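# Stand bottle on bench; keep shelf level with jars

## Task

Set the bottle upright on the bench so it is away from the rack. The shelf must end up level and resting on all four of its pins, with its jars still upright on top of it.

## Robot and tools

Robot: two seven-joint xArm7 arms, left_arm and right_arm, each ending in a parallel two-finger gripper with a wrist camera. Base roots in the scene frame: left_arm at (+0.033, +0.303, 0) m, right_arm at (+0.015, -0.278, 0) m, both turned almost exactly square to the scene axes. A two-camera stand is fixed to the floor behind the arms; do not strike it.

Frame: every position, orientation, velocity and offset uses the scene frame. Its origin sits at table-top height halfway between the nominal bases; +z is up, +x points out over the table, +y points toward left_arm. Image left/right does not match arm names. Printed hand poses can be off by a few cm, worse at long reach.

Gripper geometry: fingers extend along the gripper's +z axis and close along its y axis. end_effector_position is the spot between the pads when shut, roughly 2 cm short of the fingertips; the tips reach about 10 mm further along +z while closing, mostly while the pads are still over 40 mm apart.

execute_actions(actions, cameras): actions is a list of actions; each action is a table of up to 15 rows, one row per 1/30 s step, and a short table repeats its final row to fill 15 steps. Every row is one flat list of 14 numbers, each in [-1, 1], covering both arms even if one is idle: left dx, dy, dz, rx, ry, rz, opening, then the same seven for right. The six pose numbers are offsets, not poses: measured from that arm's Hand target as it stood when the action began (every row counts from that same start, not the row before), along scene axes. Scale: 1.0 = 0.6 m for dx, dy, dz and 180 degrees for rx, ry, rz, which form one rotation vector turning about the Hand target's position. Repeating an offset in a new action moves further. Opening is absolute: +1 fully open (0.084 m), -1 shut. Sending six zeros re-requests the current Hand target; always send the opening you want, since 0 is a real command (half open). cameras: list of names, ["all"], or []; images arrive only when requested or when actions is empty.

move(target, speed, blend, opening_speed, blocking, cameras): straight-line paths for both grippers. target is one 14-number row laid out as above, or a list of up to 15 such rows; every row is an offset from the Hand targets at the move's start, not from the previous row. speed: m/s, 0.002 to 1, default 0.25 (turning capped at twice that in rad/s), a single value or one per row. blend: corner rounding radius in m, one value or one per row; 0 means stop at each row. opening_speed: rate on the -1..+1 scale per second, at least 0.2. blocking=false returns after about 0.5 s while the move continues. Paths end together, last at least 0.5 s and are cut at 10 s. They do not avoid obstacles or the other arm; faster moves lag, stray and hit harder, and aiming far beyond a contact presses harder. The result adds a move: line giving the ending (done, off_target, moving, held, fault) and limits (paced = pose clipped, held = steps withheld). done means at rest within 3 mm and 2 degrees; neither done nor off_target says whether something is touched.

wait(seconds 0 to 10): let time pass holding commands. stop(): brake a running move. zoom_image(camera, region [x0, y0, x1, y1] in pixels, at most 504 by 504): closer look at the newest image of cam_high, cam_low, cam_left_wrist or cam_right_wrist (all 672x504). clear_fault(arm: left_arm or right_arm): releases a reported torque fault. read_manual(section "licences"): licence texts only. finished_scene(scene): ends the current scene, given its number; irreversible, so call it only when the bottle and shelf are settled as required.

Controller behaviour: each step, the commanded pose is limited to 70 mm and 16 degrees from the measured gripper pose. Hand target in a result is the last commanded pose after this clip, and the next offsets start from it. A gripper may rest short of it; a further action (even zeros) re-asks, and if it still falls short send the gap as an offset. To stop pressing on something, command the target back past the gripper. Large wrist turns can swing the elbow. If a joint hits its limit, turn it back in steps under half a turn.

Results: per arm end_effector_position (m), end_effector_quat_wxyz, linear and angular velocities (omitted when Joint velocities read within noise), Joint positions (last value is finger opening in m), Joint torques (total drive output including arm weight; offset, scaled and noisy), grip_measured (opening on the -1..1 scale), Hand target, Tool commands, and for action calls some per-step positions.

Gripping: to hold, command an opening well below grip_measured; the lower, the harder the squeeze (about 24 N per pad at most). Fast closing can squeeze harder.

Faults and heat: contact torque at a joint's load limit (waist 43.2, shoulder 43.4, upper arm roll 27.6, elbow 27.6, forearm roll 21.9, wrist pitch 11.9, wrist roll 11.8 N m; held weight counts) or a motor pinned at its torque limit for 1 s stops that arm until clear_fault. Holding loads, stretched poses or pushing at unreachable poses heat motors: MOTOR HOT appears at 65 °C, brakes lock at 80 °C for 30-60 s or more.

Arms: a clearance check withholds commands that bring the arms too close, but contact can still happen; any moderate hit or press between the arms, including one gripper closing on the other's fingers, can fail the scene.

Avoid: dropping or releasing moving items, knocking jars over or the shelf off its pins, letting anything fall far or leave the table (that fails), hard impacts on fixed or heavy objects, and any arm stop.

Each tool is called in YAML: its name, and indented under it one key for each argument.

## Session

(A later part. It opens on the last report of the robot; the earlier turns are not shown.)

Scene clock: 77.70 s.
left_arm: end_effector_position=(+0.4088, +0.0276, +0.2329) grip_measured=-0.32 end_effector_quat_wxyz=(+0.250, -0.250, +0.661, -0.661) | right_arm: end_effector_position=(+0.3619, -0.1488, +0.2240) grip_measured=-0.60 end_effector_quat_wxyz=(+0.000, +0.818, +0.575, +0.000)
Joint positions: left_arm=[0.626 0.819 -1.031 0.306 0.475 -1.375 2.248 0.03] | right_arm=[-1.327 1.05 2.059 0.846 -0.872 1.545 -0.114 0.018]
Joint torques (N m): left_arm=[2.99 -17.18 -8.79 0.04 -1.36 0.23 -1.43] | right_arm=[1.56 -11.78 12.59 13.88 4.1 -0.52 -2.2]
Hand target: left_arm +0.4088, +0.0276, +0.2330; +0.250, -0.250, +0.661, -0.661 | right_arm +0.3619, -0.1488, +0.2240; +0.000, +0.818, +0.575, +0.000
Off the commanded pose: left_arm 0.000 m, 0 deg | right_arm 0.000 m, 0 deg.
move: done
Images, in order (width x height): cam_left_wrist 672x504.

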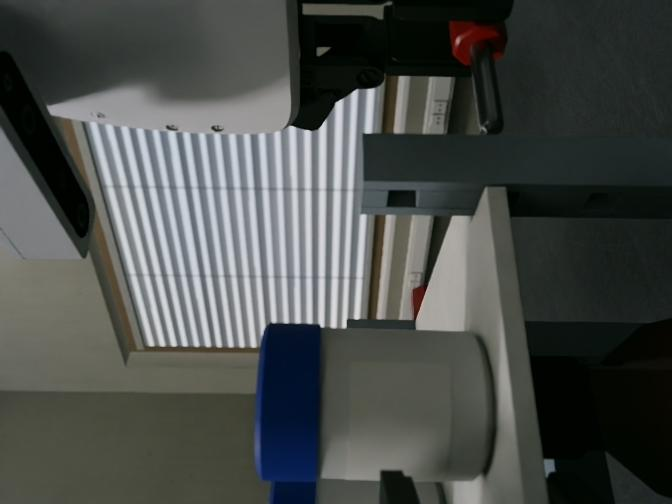

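move:
  target: [0,0,0.0067,0,0,0,-0.3,0,0,0,0,0,0,-1]
  speed: 0.03
  cameras: ["cam_left_wrist"]

zoom_image:
  camera: "cam_left_wrist"
  region: [380, 20, 580, 240]

Scene clock: 78.63 s.
left_arm: end_effector_position=(+0.4088, +0.0276, +0.2370) grip_measured=-0.32 end_effector_quat_wxyz=(+0.250, -0.250, +0.661, -0.661) | right_arm: end_effector_position=(+0.3619, -0.1488, +0.2240) grip_measured=-0.60 end_effector_quat_wxyz=(+0.000, +0.818, +0.575, +0.000)
Joint positions: left_arm=[0.638 0.803 -1.048 0.302 0.466 -1.368 2.237 0.03] | right_arm=[-1.327 1.05 2.059 0.846 -0.872 1.545 -0.114 0.018]
Joint torques (N m): left_arm=[3.21 -17.21 -9.34 0.59 -0.9 -0.12 -1.43] | right_arm=[3.82 -11.95 12.48 13.64 4.11 -0.66 -2.17]
Hand target: left_arm +0.4088, +0.0276, +0.2370; +0.250, -0.250, +0.661, -0.661 | right_arm +0.3619, -0.1488, +0.2240; +0.000, +0.818, +0.575, +0.000
Off the commanded pose: left_arm 0.000 m, 0 deg | right_arm 0.000 m, 0 deg.
move: done
Images, in order (width x height): cam_left_wrist 672x504.

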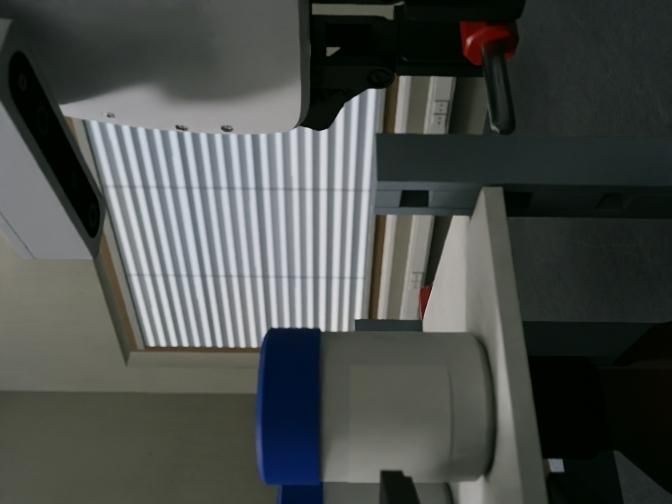

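Scaled by 2.291 from the camera's 672x504 image, which has a finer 960x720 frame.

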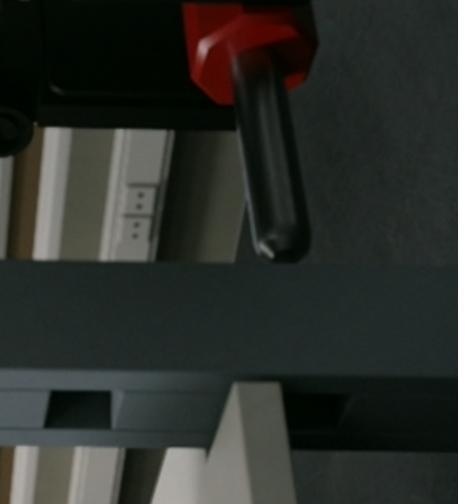

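move:
  target: [0,0,0.0018,0,0,0,-0.3,0.00565,0.02066,0,0,0,0,-1]
  speed: 0.03
  cameras: ["cam_left_wrist","cam_right_wrist"]

zoom_image:
  camera: "cam_left_wrist"
  region: [380, 20, 580, 240]

zoom_image:
  camera: "cam_right_wrist"
  region: [400, 160, 600, 400]

Scene clock: 79.90 s.
left_arm: end_effector_position=(+0.4088, +0.0276, +0.2381) grip_measured=-0.32 end_effector_quat_wxyz=(+0.250, -0.250, +0.661, -0.661) | right_arm: end_effector_position=(+0.3652, -0.1365, +0.2240) grip_measured=-0.60 end_effector_quat_wxyz=(+0.000, +0.818, +0.575, +0.000)
Joint positions: left_arm=[0.641 0.798 -1.052 0.301 0.464 -1.366 2.233 0.03] | right_arm=[-1.285 1.026 2.04 0.868 -0.868 1.53 -0.099 0.018]
Joint torques (N m): left_arm=[3.09 -17.49 -9.42 0.57 -0.93 -0.16 -1.33] | right_arm=[5.66 -11.5 8.75 14.79 4.05 -5.26 2.23]
Hand target: left_arm +0.4088, +0.0276, +0.2381; +0.250, -0.250, +0.661, -0.661 | right_arm +0.3653, -0.1364, +0.2240; +0.000, +0.818, +0.575, +0.000
Off the commanded pose: left_arm 0.000 m, 0 deg | right_arm 0.000 m, 0 deg.
move: done
Images, in order (width x height): cam_left_wrist 672x504, cam_right_wrist 672x504.

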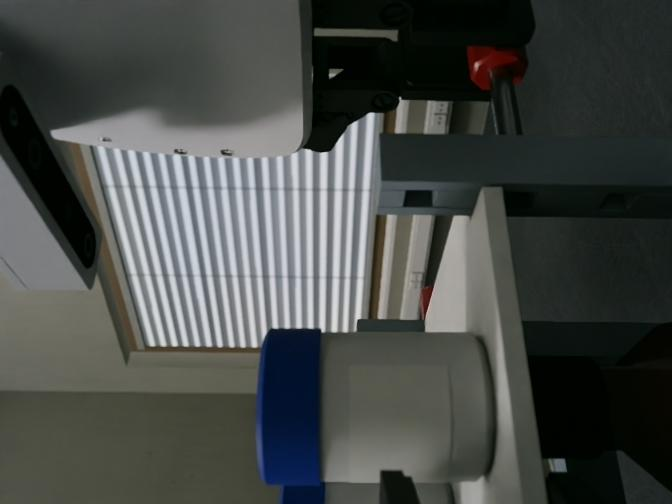

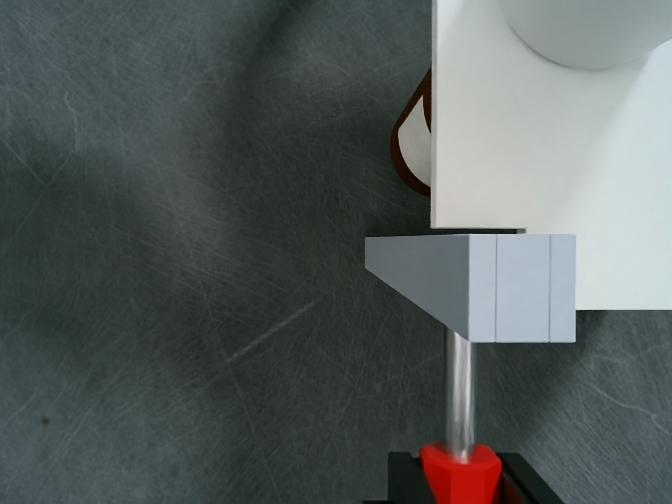

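Scaled by 2.291 from the camera's 672x504 image, which has a finer 960x720 frame.

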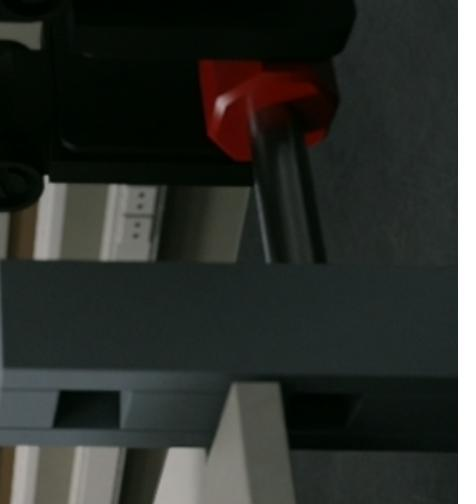

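Scaled by 2.100 from the camera's 672x504 image, which has a finer 960x720 frame.

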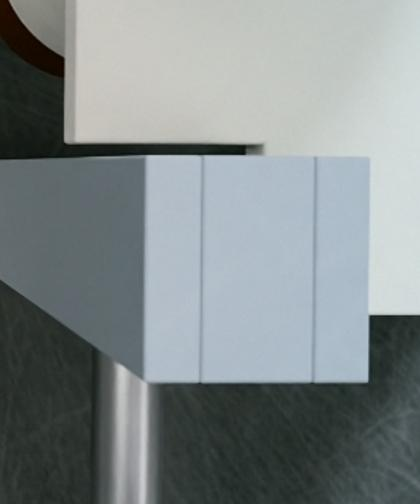

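move:
  target: [0,0,0,0,0,0,-0.3,0.00653,0.01538,0,0,0,0,-1]
  speed: 0.03
  cameras: ["cam_left_wrist","cam_right_wrist"]

zoom_image:
  camera: "cam_right_wrist"
  region: [400, 220, 600, 460]

zoom_image:
  camera: "cam_left_wrist"
  region: [380, 20, 580, 240]

Scene clock: 81.07 s.
left_arm: end_effector_position=(+0.4088, +0.0276, +0.2381) grip_measured=-0.32 end_effector_quat_wxyz=(+0.250, -0.250, +0.661, -0.661) | right_arm: end_effector_position=(+0.3692, -0.1272, +0.2240) grip_measured=-0.60 end_effector_quat_wxyz=(+0.000, +0.818, +0.575, +0.000)
Joint positions: left_arm=[0.641 0.798 -1.052 0.301 0.464 -1.366 2.233 0.03] | right_arm=[-1.25 1.007 2.02 0.889 -0.866 1.519 -0.09 0.018]
Joint torques (N m): left_arm=[3.11 -17.27 -9.3 0.61 -0.93 -0.15 -1.4] | right_arm=[5.97 -11.54 8.92 14.42 4.21 -5.16 2.34]
Hand target: left_arm +0.4088, +0.0276, +0.2381; +0.250, -0.250, +0.661, -0.661 | right_arm +0.3692, -0.1272, +0.2240; +0.000, +0.818, +0.575, +0.000
Off the commanded pose: left_arm 0.000 m, 0 deg | right_arm 0.000 m, 0 deg.
move: done
Images, in order (width x height): cam_left_wrist 672x504, cam_right_wrist 672x504.

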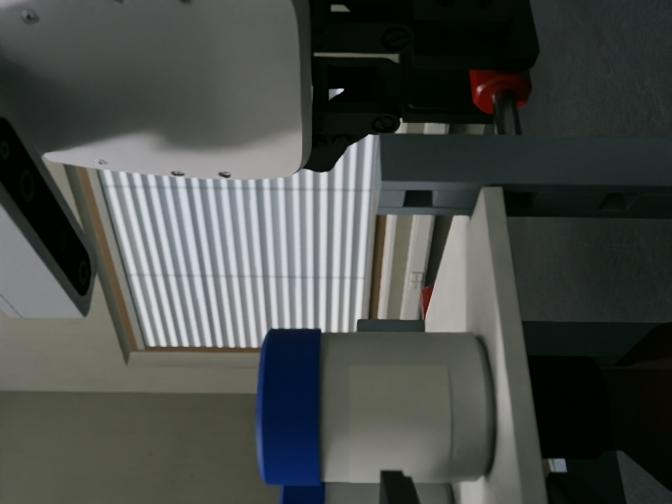

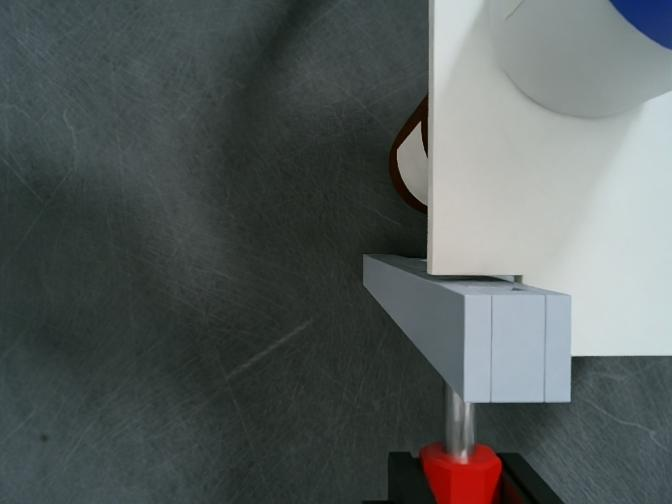

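Scaled by 2.100 from the camera's 672x504 image, which has a finer 960x720 frame.

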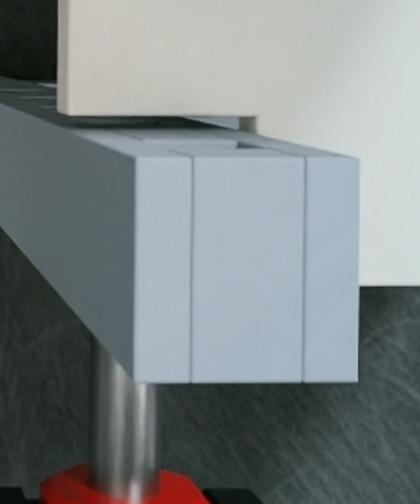

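Scaled by 2.291 from the camera's 672x504 image, which has a finer 960x720 frame.

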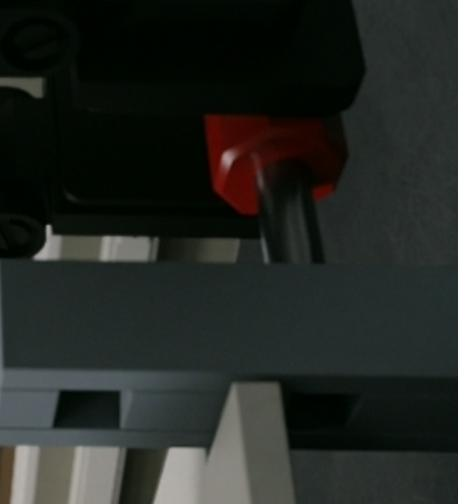

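move:
  target: [0,0,0,0,0,0,-0.3,0.00448,0.01257,0,0,0,0,-1]
  speed: 0.03
  cameras: ["cam_left_wrist","cam_right_wrist"]

zoom_image:
  camera: "cam_left_wrist"
  region: [420, 100, 580, 240]

zoom_image:
  camera: "cam_right_wrist"
  region: [380, 250, 600, 504]

Scene clock: 82.03 s.
left_arm: end_effector_position=(+0.4088, +0.0276, +0.2381) grip_measured=-0.32 end_effector_quat_wxyz=(+0.250, -0.250, +0.661, -0.661) | right_arm: end_effector_position=(+0.3719, -0.1197, +0.2240) grip_measured=-0.60 end_effector_quat_wxyz=(+0.000, +0.818, +0.575, +0.000)
Joint positions: left_arm=[0.641 0.798 -1.052 0.301 0.464 -1.366 2.233 0.03] | right_arm=[-1.223 0.993 2.006 0.906 -0.864 1.511 -0.083 0.018]
Joint torques (N m): left_arm=[3.14 -17.23 -9.33 0.61 -0.9 -0.1 -1.33] | right_arm=[5.79 -11.33 8.74 14.34 4.48 -5.19 2.25]
Hand target: left_arm +0.4088, +0.0276, +0.2381; +0.250, -0.250, +0.661, -0.661 | right_arm +0.3719, -0.1197, +0.2240; +0.000, +0.818, +0.575, +0.000
Off the commanded pose: left_arm 0.000 m, 0 deg | right_arm 0.000 m, 0 deg.
move: done
Images, in order (width x height): cam_left_wrist 672x504, cam_right_wrist 672x504.

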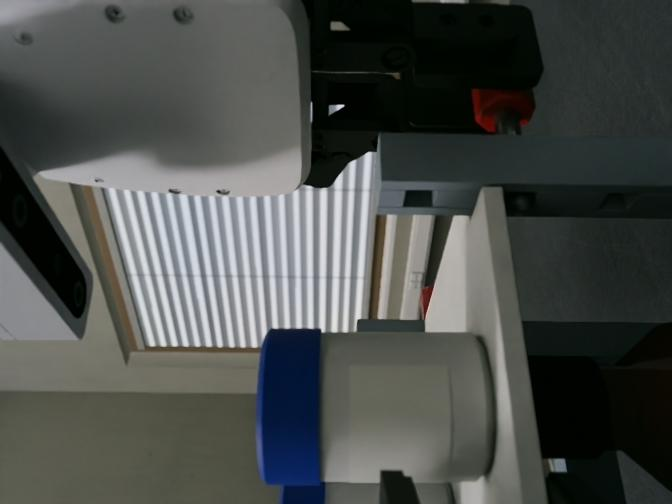

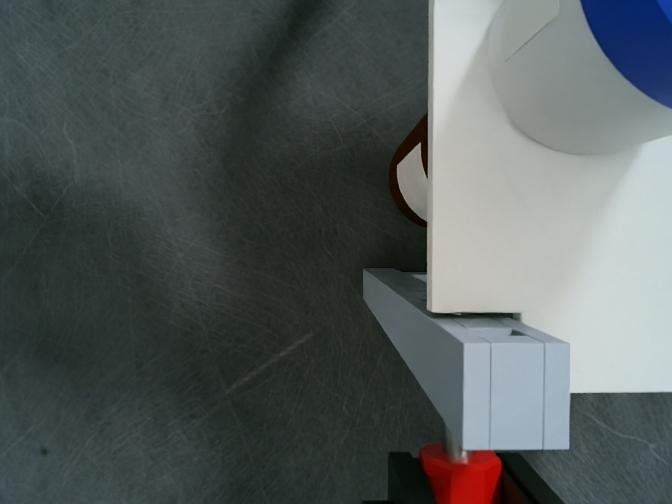

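Scaled by 3.150 from the camera's 672x504 image, which has a finer 960x720 frame.

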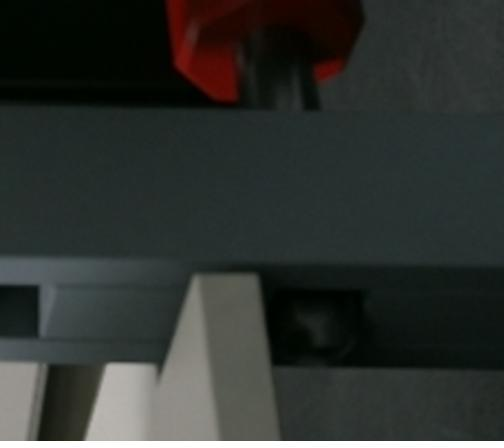

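Scaled by 1.984 from the camera's 672x504 image, which has a finer 960x720 frame.

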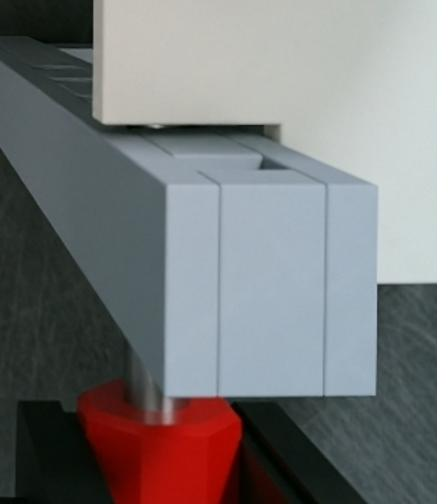

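move:
  target: [0,0,0,0,0,0,-0.3,0.00657,0.0189,0,0,0,0,-1]
  speed: 0.03
  cameras: ["cam_left_wrist","cam_right_wrist"]

zoom_image:
  camera: "cam_left_wrist"
  region: [420, 100, 580, 240]

zoom_image:
  camera: "cam_right_wrist"
  region: [380, 250, 600, 504]

Scene clock: 83.17 s.
left_arm: end_effector_position=(+0.4088, +0.0276, +0.2381) grip_measured=-0.32 end_effector_quat_wxyz=(+0.250, -0.250, +0.661, -0.661) | right_arm: end_effector_position=(+0.3758, -0.1083, +0.2240) grip_measured=-0.60 end_effector_quat_wxyz=(+0.000, +0.818, +0.575, +0.000)
Joint positions: left_arm=[0.641 0.798 -1.052 0.301 0.464 -1.366 2.233 0.03] | right_arm=[-1.18 0.972 1.982 0.931 -0.861 1.499 -0.073 0.018]
Joint torques (N m): left_arm=[3.04 -17.23 -9.37 0.6 -0.99 -0.2 -1.38] | right_arm=[6.1 -12.07 8.89 14.65 4.08 -5.25 2.09]
Hand target: left_arm +0.4088, +0.0276, +0.2381; +0.250, -0.250, +0.661, -0.661 | right_arm +0.3758, -0.1083, +0.2240; +0.000, +0.818, +0.575, +0.000
Off the commanded pose: left_arm 0.000 m, 0 deg | right_arm 0.000 m, 0 deg.
move: done
Images, in order (width x height): cam_left_wrist 672x504, cam_right_wrist 672x504.

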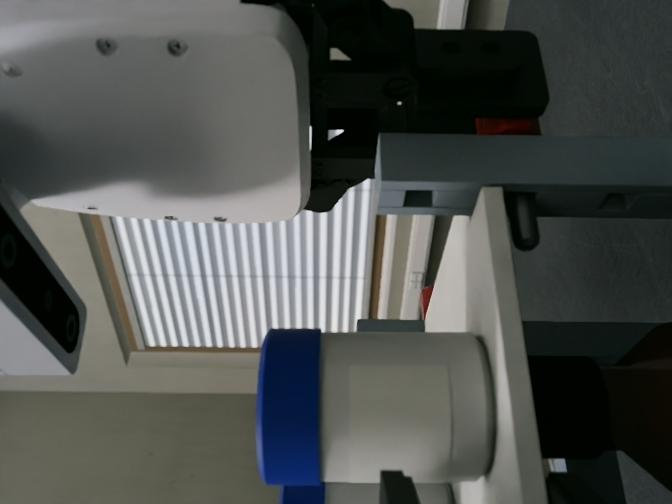

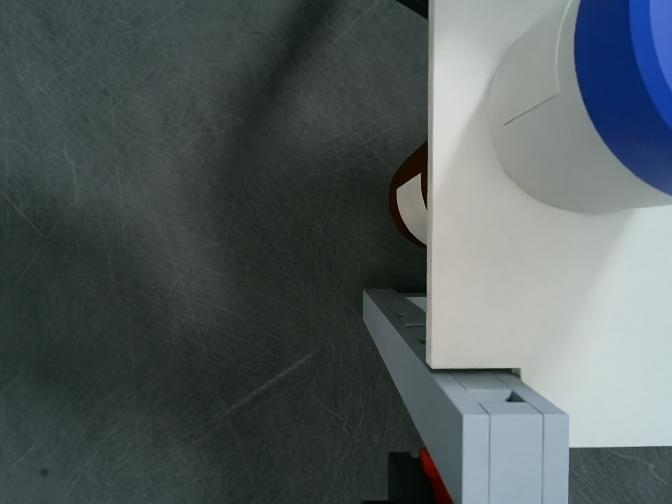

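Scaled by 3.150 from the camera's 672x504 image, which has a finer 960x720 frame.

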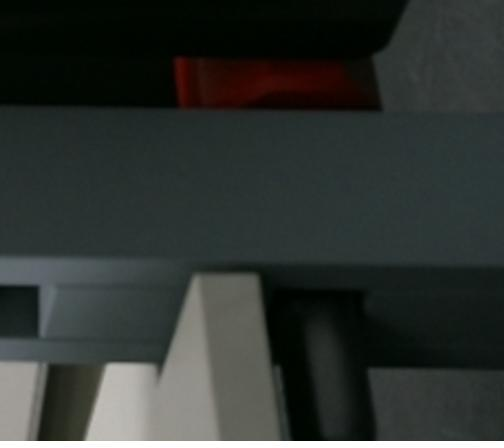

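Scaled by 1.984 from the camera's 672x504 image, which has a finer 960x720 frame.

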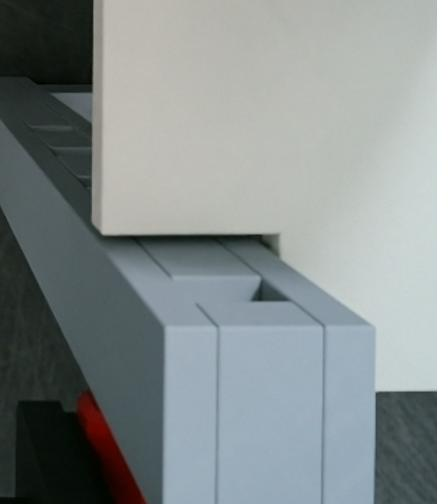

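move:
  target: [0,0,0,0,0,0,-0.3,0.0023,0.0071,0,0,0,0,-1]
  speed: 0.02
  cameras: ["cam_left_wrist"]

zoom_image:
  camera: "cam_left_wrist"
  region: [420, 100, 580, 240]

Scene clock: 84.10 s.
left_arm: end_effector_position=(+0.4089, +0.0276, +0.2381) grip_measured=-0.32 end_effector_quat_wxyz=(+0.250, -0.250, +0.661, -0.661) | right_arm: end_effector_position=(+0.3771, -0.1041, +0.2239) grip_measured=-0.60 end_effector_quat_wxyz=(+0.000, +0.818, +0.575, +0.000)
Joint positions: left_arm=[0.641 0.798 -1.052 0.301 0.464 -1.366 2.233 0.03] | right_arm=[-1.164 0.965 1.974 0.94 -0.86 1.495 -0.069 0.018]
Joint torques (N m): left_arm=[2.57 -17.1 -9.3 0.64 -0.79 -0.16 -1.35] | right_arm=[8.21 -11.72 9.83 16.3 2.23 -8.82 2.43]
Hand target: left_arm +0.4088, +0.0276, +0.2381; +0.250, -0.250, +0.661, -0.661 | right_arm +0.3772, -0.1041, +0.2240; +0.000, +0.818, +0.575, +0.000
Off the commanded pose: left_arm 0.000 m, 0 deg | right_arm 0.000 m, 0 deg.
move: done
Images, in order (width x height): cam_left_wrist 672x504.

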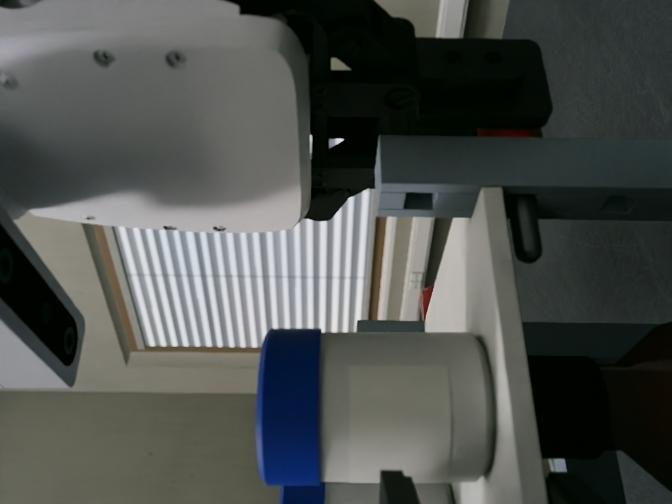

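Scaled by 3.150 from the camera's 672x504 image, which has a finer 960x720 frame.

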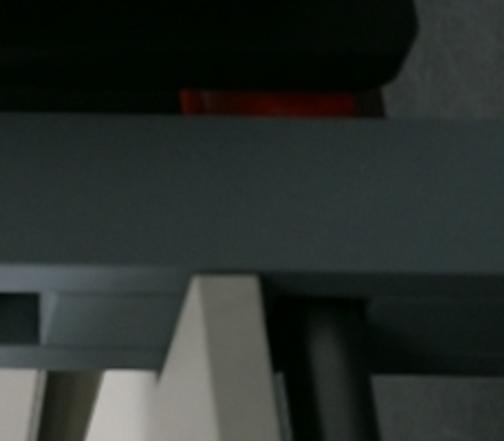

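move:
  target:
    - [0,0,0,0,0,0,-0.3,-0.0008,-0.0025,0,0,0,0,-1]
    - [0,0,0,0,0,0,-0.3,-0.0008,-0.0025,0,0,0,0,0]
    - [0,0,0,0,0,0,-0.3,-0.0245,-0.074,0.0,0,0,0,0]
    - [0,0,0,0,0,0,-0.3,-0.0245,-0.074,0.15,0,0,0,0]
  speed: [0.03,0.03,0.08,0.2]
  blend: [0,0,0.01,0]
  opening_speed: 1.5
  cameras: ["cam_left_wrist","cam_right_wrist"]

zoom_image:
  camera: "cam_left_wrist"
  region: [420, 60, 580, 240]

Scene clock: 87.57 s.
left_arm: end_effector_position=(+0.4089, +0.0276, +0.2381) grip_measured=-0.32 end_effector_quat_wxyz=(+0.250, -0.250, +0.661, -0.661) | right_arm: end_effector_position=(+0.3625, -0.1485, +0.3140) grip_measured=-0.01 end_effector_quat_wxyz=(+0.000, +0.818, +0.575, +0.000)
Joint positions: left_arm=[0.641 0.798 -1.052 0.301 0.464 -1.366 2.233 0.03] | right_arm=[-1.298 0.965 2.197 1.063 -0.738 1.715 -0.16 0.044]
Joint torques (N m): left_arm=[-0.61 -15.59 -9.39 0.83 0.4 -0.19 -1.16] | right_arm=[5.91 -11.42 11.66 15.15 4.19 0.43 -2.51]
Hand target: left_arm +0.4088, +0.0276, +0.2381; +0.250, -0.250, +0.661, -0.661 | right_arm +0.3625, -0.1485, +0.3140; +0.000, +0.818, +0.575, +0.000
Off the commanded pose: left_arm 0.000 m, 0 deg | right_arm 0.000 m, 0 deg.
move: done
Images, in order (width x height): cam_left_wrist 672x504, cam_right_wrist 672x504.

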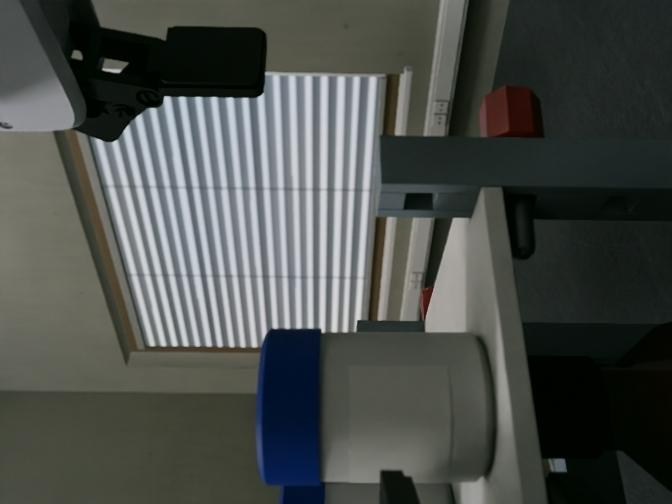

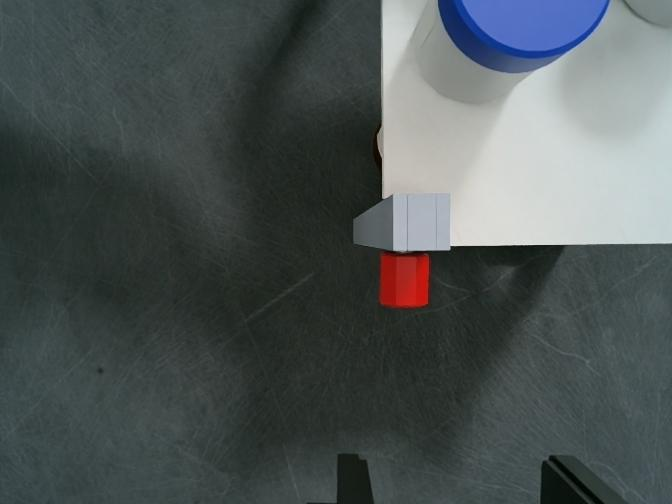

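Scaled by 2.800 from the camera's 672x504 image, which has a finer 960x720 frame.

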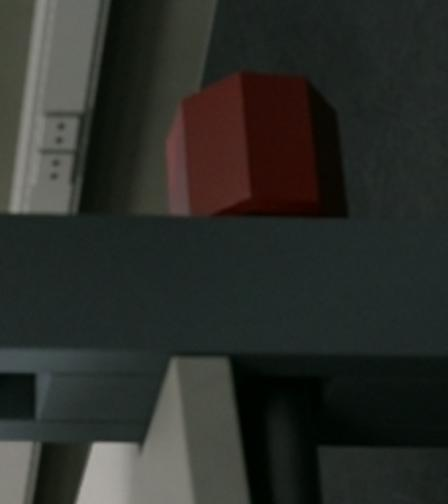

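move:
  target: [0,0,-0.0183,0,0,0,-0.3,0,0,0,0,0,0,0]
  speed: 0.02
  cameras: ["cam_left_wrist","cam_right_wrist"]

zoom_image:
  camera: "cam_left_wrist"
  region: [350, 300, 600, 504]

zoom_image:
  camera: "cam_left_wrist"
  region: [420, 60, 580, 240]

Scene clock: 88.63 s.
left_arm: end_effector_position=(+0.4089, +0.0276, +0.2271) grip_measured=-0.32 end_effector_quat_wxyz=(+0.250, -0.250, +0.661, -0.661) | right_arm: end_effector_position=(+0.3625, -0.1485, +0.3140) grip_measured=-0.01 end_effector_quat_wxyz=(+0.000, +0.818, +0.575, +0.000)
Joint positions: left_arm=[0.609 0.843 -1.009 0.313 0.487 -1.385 2.265 0.03] | right_arm=[-1.298 0.965 2.197 1.064 -0.738 1.715 -0.16 0.044]
Joint torques (N m): left_arm=[-3.21 -8.19 -5.83 4.81 3.98 -3.76 1.34] | right_arm=[5.83 -11.2 11.83 14.93 4 0.26 -2.28]
Hand target: left_arm +0.4088, +0.0276, +0.2271; +0.250, -0.250, +0.661, -0.661 | right_arm +0.3625, -0.1485, +0.3140; +0.000, +0.818, +0.575, +0.000
Off the commanded pose: left_arm 0.000 m, 0 deg | right_arm 0.000 m, 0 deg.
move: done
Images, in order (width x height): cam_left_wrist 672x504, cam_right_wrist 672x504.

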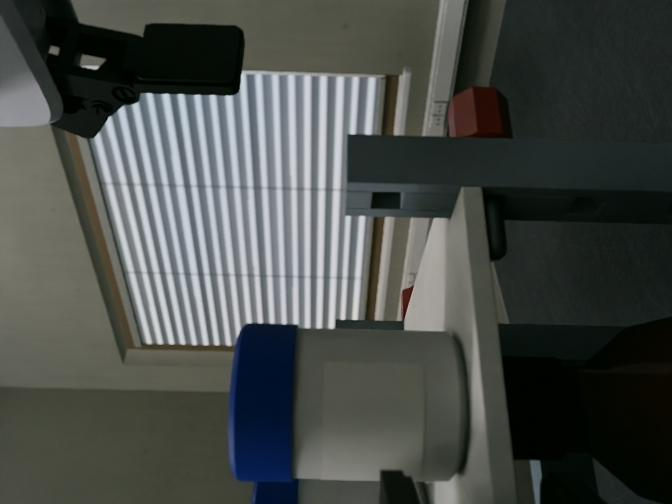

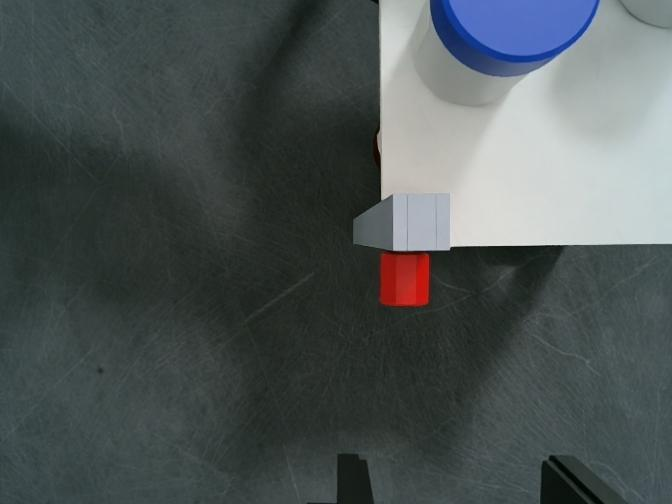

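Scaled by 2.016 from the camera's 672x504 image, which has a finer 960x720 frame.

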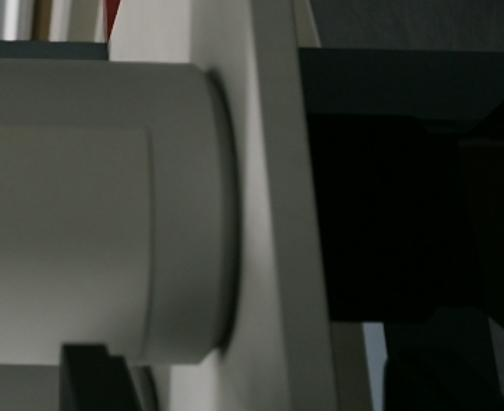

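Scaled by 2.800 from the camera's 672x504 image, which has a finer 960x720 frame.

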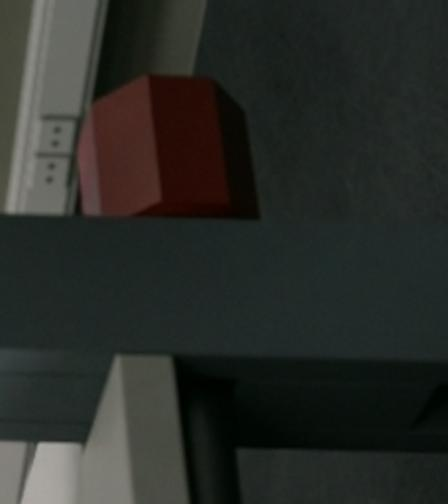

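move:
  target:
    - [-0.0992,0.1125,0,0,0,0,-0.3,0,0,0,0,0,0,0]
    - [-0.0397,0.0915,-0.2285,-0.2742,0.4198,-0.072,0.72,0,0,0,0,0,0,0]
  speed: [0.1,0.3]
  blend: [0.0,0]
  cameras: ["cam_left_wrist","cam_high"]

Scene clock: 94.57 s.
left_arm: end_effector_position=(+0.3756, +0.0800, +0.1096) grip_measured=-0.32 end_effector_quat_wxyz=(+0.319, +0.576, -0.424, +0.622) | right_arm: end_effector_position=(+0.3625, -0.1485, +0.3140) grip_measured=-0.01 end_effector_quat_wxyz=(+0.000, +0.818, +0.575, +0.000)
Joint positions: left_arm=[1.005 1.294 -0.637 0.478 1.386 -0.886 0.877 0.03] | right_arm=[-1.298 0.965 2.197 1.064 -0.738 1.715 -0.16 0.044]
Joint torques (N m): left_arm=[-0.25 -15.68 -5.89 6.28 1.63 -1.7 -0.05] | right_arm=[6.24 -11.12 11.28 15.18 3.5 -0.43 -1.68]
Hand target: left_arm +0.3756, +0.0800, +0.1096; +0.319, +0.576, -0.424, +0.622 (not the last commanded pose) | right_arm +0.3625, -0.1485, +0.3140; +0.000, +0.818, +0.575, +0.000
Tool commands: left_gripper/opening=-0.3 right_gripper/opening=+0.0
Off the commanded pose: left_arm 0.022 m, 9 deg | right_arm 0.000 m, 0 deg.
TORQUE FAULT: the external load on joint 4 (elbow) of the left arm reached its load limit, and that arm stopped. The contact can be on any part of that arm beyond that joint, not only on its tool. A torque fault puts only its own arm into a fault stop. That arm's remaining commands of this call were not run. The hold on joint 4 (elbow) of that arm was moved back by the arm itself, up to 3 degrees, as the stop began, but a joint of that arm was then at its load limit, so every hold on that arm was set where that arm was. That arm may still press on what stopped it. That arm is still stopped at the end of this call. While its stop runs, that arm, its gripper or tool too, takes no new command.
CLEAR FAULT: the left arm stays stopped (state 4) until you call clear_fault(arm="left_arm").
End effector pose when the fault began: left_arm: position (+0.3800, +0.0833, +0.1055), quat_wxyz (+0.312, +0.578, -0.425, +0.623)
Joint positions when the fault began: left_arm=[1.004 1.296 -0.632 0.491 1.385 -0.887 0.881 0.03]
move: fault (left_arm); path passed 1 of 2 targets; target 2's new opening was not sent
Images, in order (width x height): cam_high 672x504, cam_left_wrist 672x504.

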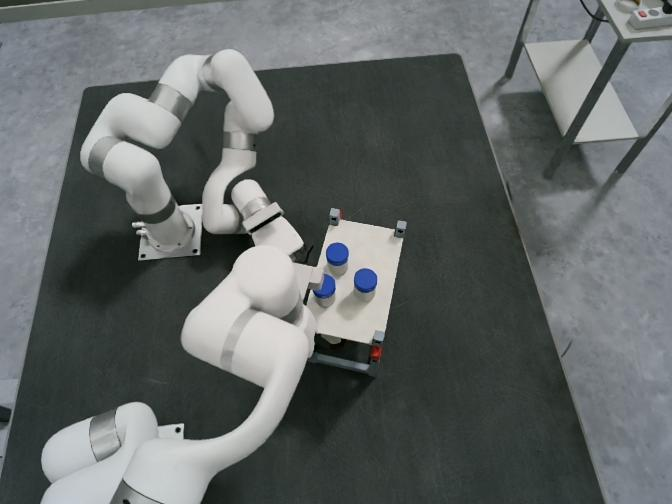

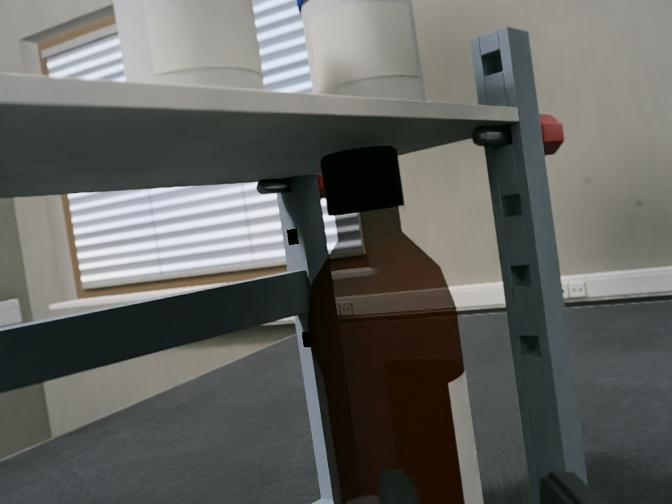

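clear_fault:
  arm: "left_arm"

move:
  target: [0.0,0.0,0.0507,0.0,0.0,0.0,-0.3,0,0,0,0,0,0,0]
  speed: 0.1

Scene clock: 95.67 s.
left_arm: end_effector_position=(+0.3756, +0.0800, +0.1096) grip_measured=-0.32 end_effector_quat_wxyz=(+0.319, +0.576, -0.424, +0.622) | right_arm: end_effector_position=(+0.3625, -0.1485, +0.3140) grip_measured=-0.01 end_effector_quat_wxyz=(+0.000, +0.818, +0.575, +0.000)
Joint positions: left_arm=[1.005 1.294 -0.637 0.478 1.386 -0.886 0.877 0.03] | right_arm=[-1.298 0.965 2.197 1.064 -0.738 1.715 -0.16 0.044]
Joint torques (N m): left_arm=[-0.37 -15.59 -5.92 6.07 1.63 -1.68 -0.03] | right_arm=[5.92 -10.98 11.74 14.85 3.4 -0.6 -1.79]
Hand target: left_arm +0.3756, +0.0800, +0.1096; +0.319, +0.576, -0.424, +0.622 (not the last commanded pose) | right_arm +0.3625, -0.1485, +0.3140; +0.000, +0.818, +0.575, +0.000
Tool commands: left_gripper/opening=-0.3 right_gripper/opening=+0.0
Off the commanded pose: left_arm 0.022 m, 9 deg | right_arm 0.000 m, 0 deg.
TORQUE FAULT, CONTINUED: the left arm's stop, for the torque fault of joint 4 (elbow) that an earlier result reported, is over. The call counts as one of the actions that you can send in this scene. The hold on joint 4 (elbow) of that arm was moved back by the arm itself, up to 3 degrees, as the stop began, but a joint of that arm was then at its load limit, so every hold on that arm was set where that arm was. That arm's target is now where it stood when the stop ended, not its last command. That arm's gripper keeps its grip as last carried out, and that arm accepts commands again: back off and push less far.
CLEAR FAULT: your call cleared the left arm's torque fault. If a joint's load stays at its limit, that arm stops again at once.

Scene clock: 96.50 s.
left_arm: end_effector_position=(+0.3756, +0.0800, +0.1400) grip_measured=-0.32 end_effector_quat_wxyz=(+0.319, +0.576, -0.424, +0.622) | right_arm: end_effector_position=(+0.3625, -0.1485, +0.3140) grip_measured=-0.01 end_effector_quat_wxyz=(+0.000, +0.818, +0.575, +0.000)
Joint positions: left_arm=[1.044 1.203 -0.713 0.411 1.338 -0.879 0.844 0.03] | right_arm=[-1.298 0.965 2.197 1.064 -0.738 1.715 -0.16 0.044]
Joint torques (N m): left_arm=[3.05 -18.44 -9.94 -6.82 -1 0.26 -1.38] | right_arm=[5.84 -11.18 11.65 14.82 3.4 -0.76 -1.48]
Hand target: left_arm +0.3756, +0.0800, +0.1400; +0.319, +0.576, -0.424, +0.622 | right_arm +0.3625, -0.1485, +0.3140; +0.000, +0.818, +0.575, +0.000
Off the commanded pose: left_arm 0.000 m, 0 deg | right_arm 0.000 m, 0 deg.
move: done

move:
  target: [0.0228,-0.011,0.0,0.0715,0.0905,0.0007,0.72,0,0,0,0,0,0,0]
  speed: 0.15
  cameras: ["cam_left_wrist","cam_high"]

Scene clock: 98.30 s.
left_arm: end_effector_position=(+0.3893, +0.0734, +0.1400) grip_measured=+0.72 end_effector_quat_wxyz=(+0.309, +0.690, -0.441, +0.483) | right_arm: end_effector_position=(+0.3625, -0.1485, +0.3140) grip_measured=-0.01 end_effector_quat_wxyz=(+0.000, +0.818, +0.575, +0.000)
Joint positions: left_arm=[1.137 0.857 -0.981 0.333 1.082 -0.621 0.507 0.073] | right_arm=[-1.298 0.965 2.197 1.064 -0.738 1.715 -0.16 0.044]
Joint torques (N m): left_arm=[2.99 -12.14 -9.23 3.81 3.76 -0.12 -1.36] | right_arm=[5.49 -11.32 11.63 14.77 3.22 -1.05 -1.48]
Hand target: left_arm +0.3893, +0.0734, +0.1400; +0.309, +0.690, -0.441, +0.483 | right_arm +0.3625, -0.1485, +0.3140; +0.000, +0.818, +0.575, +0.000
Off the commanded pose: left_arm 0.000 m, 0 deg | right_arm 0.000 m, 0 deg.
move: done
Images, in order (width x height): cam_high 672x504, cam_left_wrist 672x504.

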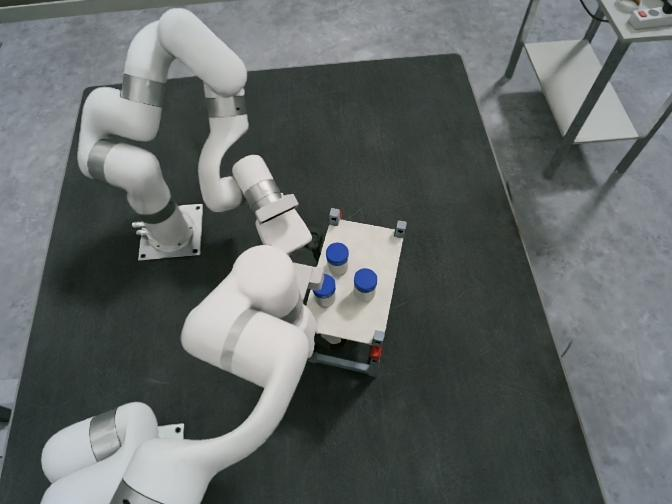

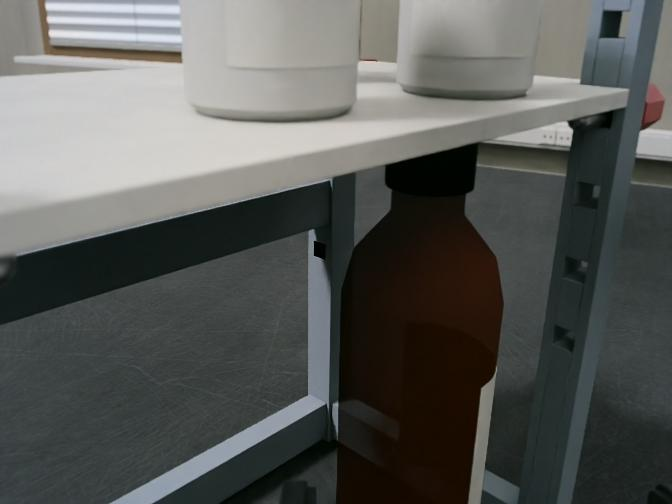

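zoom_image:
  camera: "cam_left_wrist"
  region: [320, 100, 672, 360]

zoom_image:
  camera: "cam_left_wrist"
  region: [240, 340, 672, 504]

Scaled by 1.432 from the camera's 672x504 image, which has a finer 960x720 frame.

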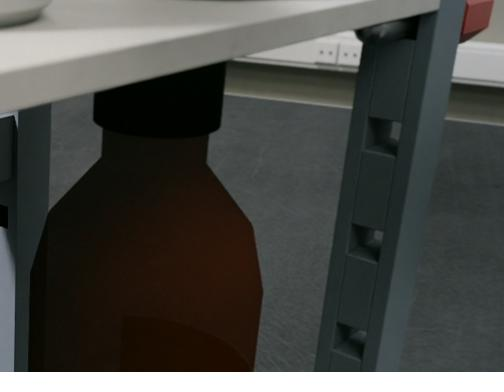

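Scaled by 1.167 from the camera's 672x504 image, which has a finer 960x720 frame.

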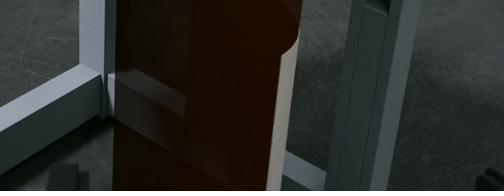

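move:
  target:
    - [0,0,-0.0783,0,0,0,0.66,0,0,0,0,0,0,0]
    - [0.0561,-0.121,-0.0783,0,0,0,0.66,0,0,0,0,0,0,0]
  speed: [0.15,0.08]
  blend: [0.005,0]
  cameras: ["cam_left_wrist","cam_low"]

zoom_image:
  camera: "cam_left_wrist"
  region: [240, 260, 672, 504]

Scene clock: 101.50 s.
left_arm: end_effector_position=(+0.4230, +0.0008, +0.0931) grip_measured=+0.66 end_effector_quat_wxyz=(+0.309, +0.690, -0.441, +0.483) | right_arm: end_effector_position=(+0.3625, -0.1485, +0.3140) grip_measured=-0.01 end_effector_quat_wxyz=(+0.000, +0.818, +0.575, +0.000)
Joint positions: left_arm=[0.702 1.026 -0.881 0.51 0.715 -0.754 0.755 0.071] | right_arm=[-1.298 0.965 2.197 1.064 -0.738 1.715 -0.16 0.044]
Joint torques (N m): left_arm=[-3.04 -10.79 -10.94 3.64 -1.19 -4.3 1.3] | right_arm=[5.77 -11.19 11.58 14.84 3.02 -1.4 -0.94]
Hand target: left_arm +0.4230, +0.0008, +0.0931; +0.309, +0.690, -0.441, +0.483 | right_arm +0.3625, -0.1485, +0.3140; +0.000, +0.818, +0.575, +0.000
Off the commanded pose: left_arm 0.000 m, 0 deg | right_arm 0.000 m, 0 deg.
move: done
Images, in order (width x height): cam_low 672x504, cam_left_wrist 672x504.

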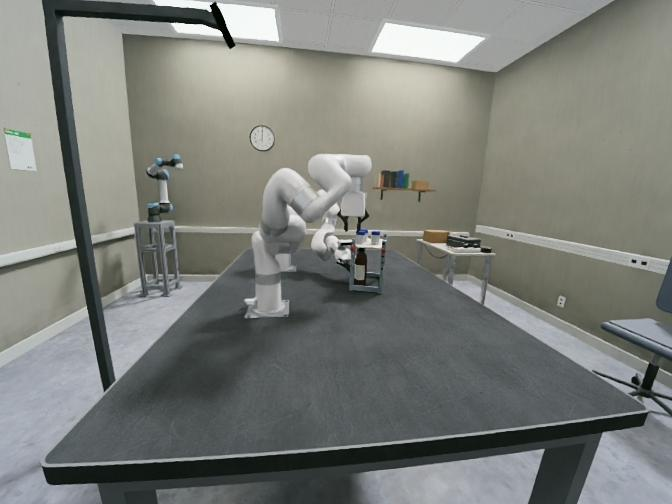

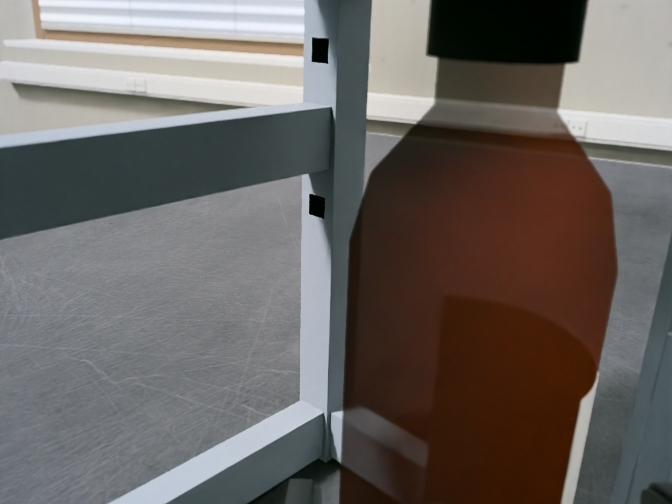

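Scaled by 1.167 from the camera's 672x504 image, which has a finer 960x720 frame.

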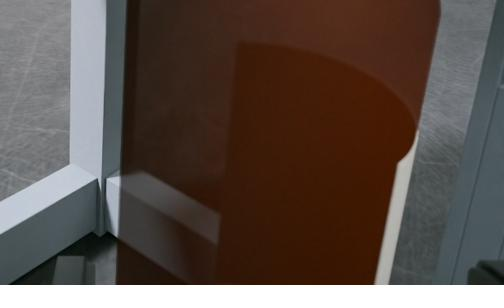

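move:
  target: [0.0231,-0.0536,0,0,0,0,0.66,0,0,0,0,0,0,0]
  speed: 0.05
  cameras: ["cam_left_wrist"]

zoom_image:
  camera: "cam_left_wrist"
  region: [240, 260, 672, 504]

Scene clock: 102.87 s.
left_arm: end_effector_position=(+0.4368, -0.0314, +0.0931) grip_measured=+0.66 end_effector_quat_wxyz=(+0.309, +0.690, -0.441, +0.483) | right_arm: end_effector_position=(+0.3625, -0.1485, +0.3140) grip_measured=-0.01 end_effector_quat_wxyz=(+0.000, +0.818, +0.575, +0.000)
Joint positions: left_arm=[0.586 1.044 -0.899 0.59 0.619 -0.762 0.762 0.071] | right_arm=[-1.298 0.965 2.197 1.064 -0.738 1.715 -0.16 0.044]
Joint torques (N m): left_arm=[-3.21 -12.03 -11.53 4.55 -1.08 -4.26 1.37] | right_arm=[5.97 -10.9 11.72 14.25 3.15 -1.51 -0.76]
Hand target: left_arm +0.4368, -0.0314, +0.0931; +0.309, +0.690, -0.441, +0.483 | right_arm +0.3625, -0.1485, +0.3140; +0.000, +0.818, +0.575, +0.000
Off the commanded pose: left_arm 0.000 m, 0 deg | right_arm 0.000 m, 0 deg.
move: done
Images, in order (width x height): cam_left_wrist 672x504.

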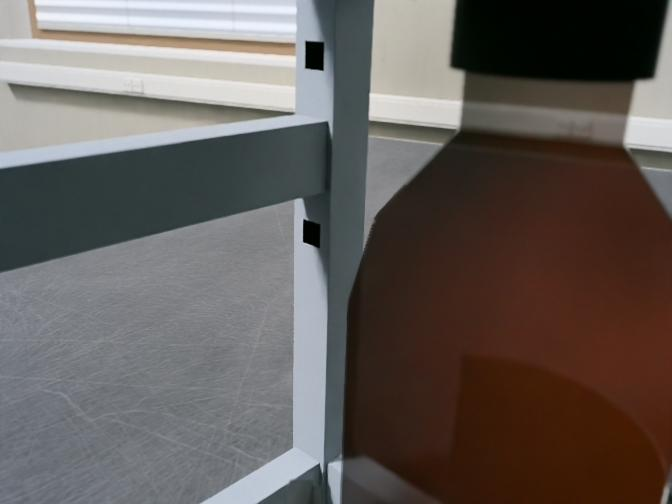

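Scaled by 1.167 from the camera's 672x504 image, which has a finer 960x720 frame.

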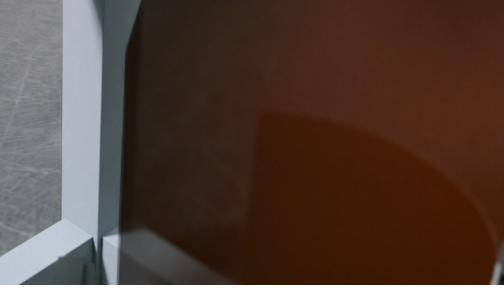

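move:
  target: [0,0,0,0,0,0,-0.1,0,0,0,0,0,0,0]
  speed: 0.05
  opening_speed: 0.8
  cameras: ["cam_left_wrist","cam_right_wrist"]

Scene clock: 104.27 s.
left_arm: end_effector_position=(+0.4369, -0.0314, +0.0931) grip_measured=+0.38 end_effector_quat_wxyz=(+0.309, +0.690, -0.441, +0.483) | right_arm: end_effector_position=(+0.3625, -0.1485, +0.3140) grip_measured=-0.01 end_effector_quat_wxyz=(+0.000, +0.818, +0.575, +0.000)
Joint positions: left_arm=[0.586 1.044 -0.899 0.59 0.619 -0.762 0.762 0.06] | right_arm=[-1.298 0.965 2.197 1.064 -0.738 1.715 -0.16 0.044]
Joint torques (N m): left_arm=[-2.38 -11.9 -9.82 0.95 -0.83 -1.59 0.73] | right_arm=[5.32 -11.01 11.63 14.76 2.66 -1.77 -0.78]
Hand target: left_arm +0.4368, -0.0314, +0.0931; +0.309, +0.690, -0.441, +0.483 | right_arm +0.3625, -0.1485, +0.3140; +0.000, +0.818, +0.575, +0.000
Off the commanded pose: left_arm 0.000 m, 0 deg | right_arm 0.000 m, 0 deg.
move: done
Images, in order (width x height): cam_left_wrist 672x504, cam_right_wrist 672x504.

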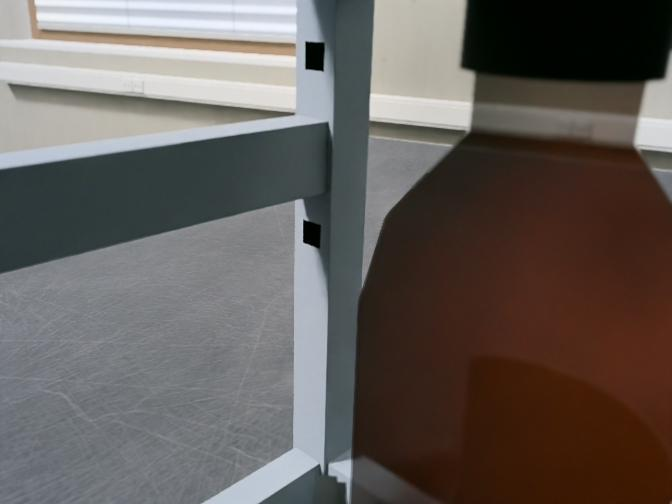

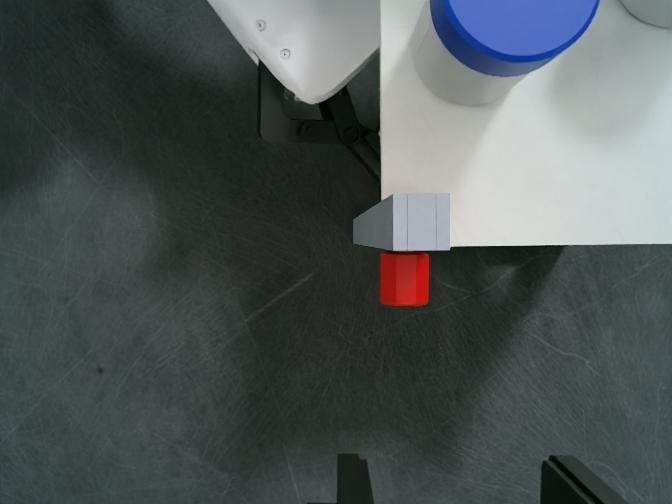

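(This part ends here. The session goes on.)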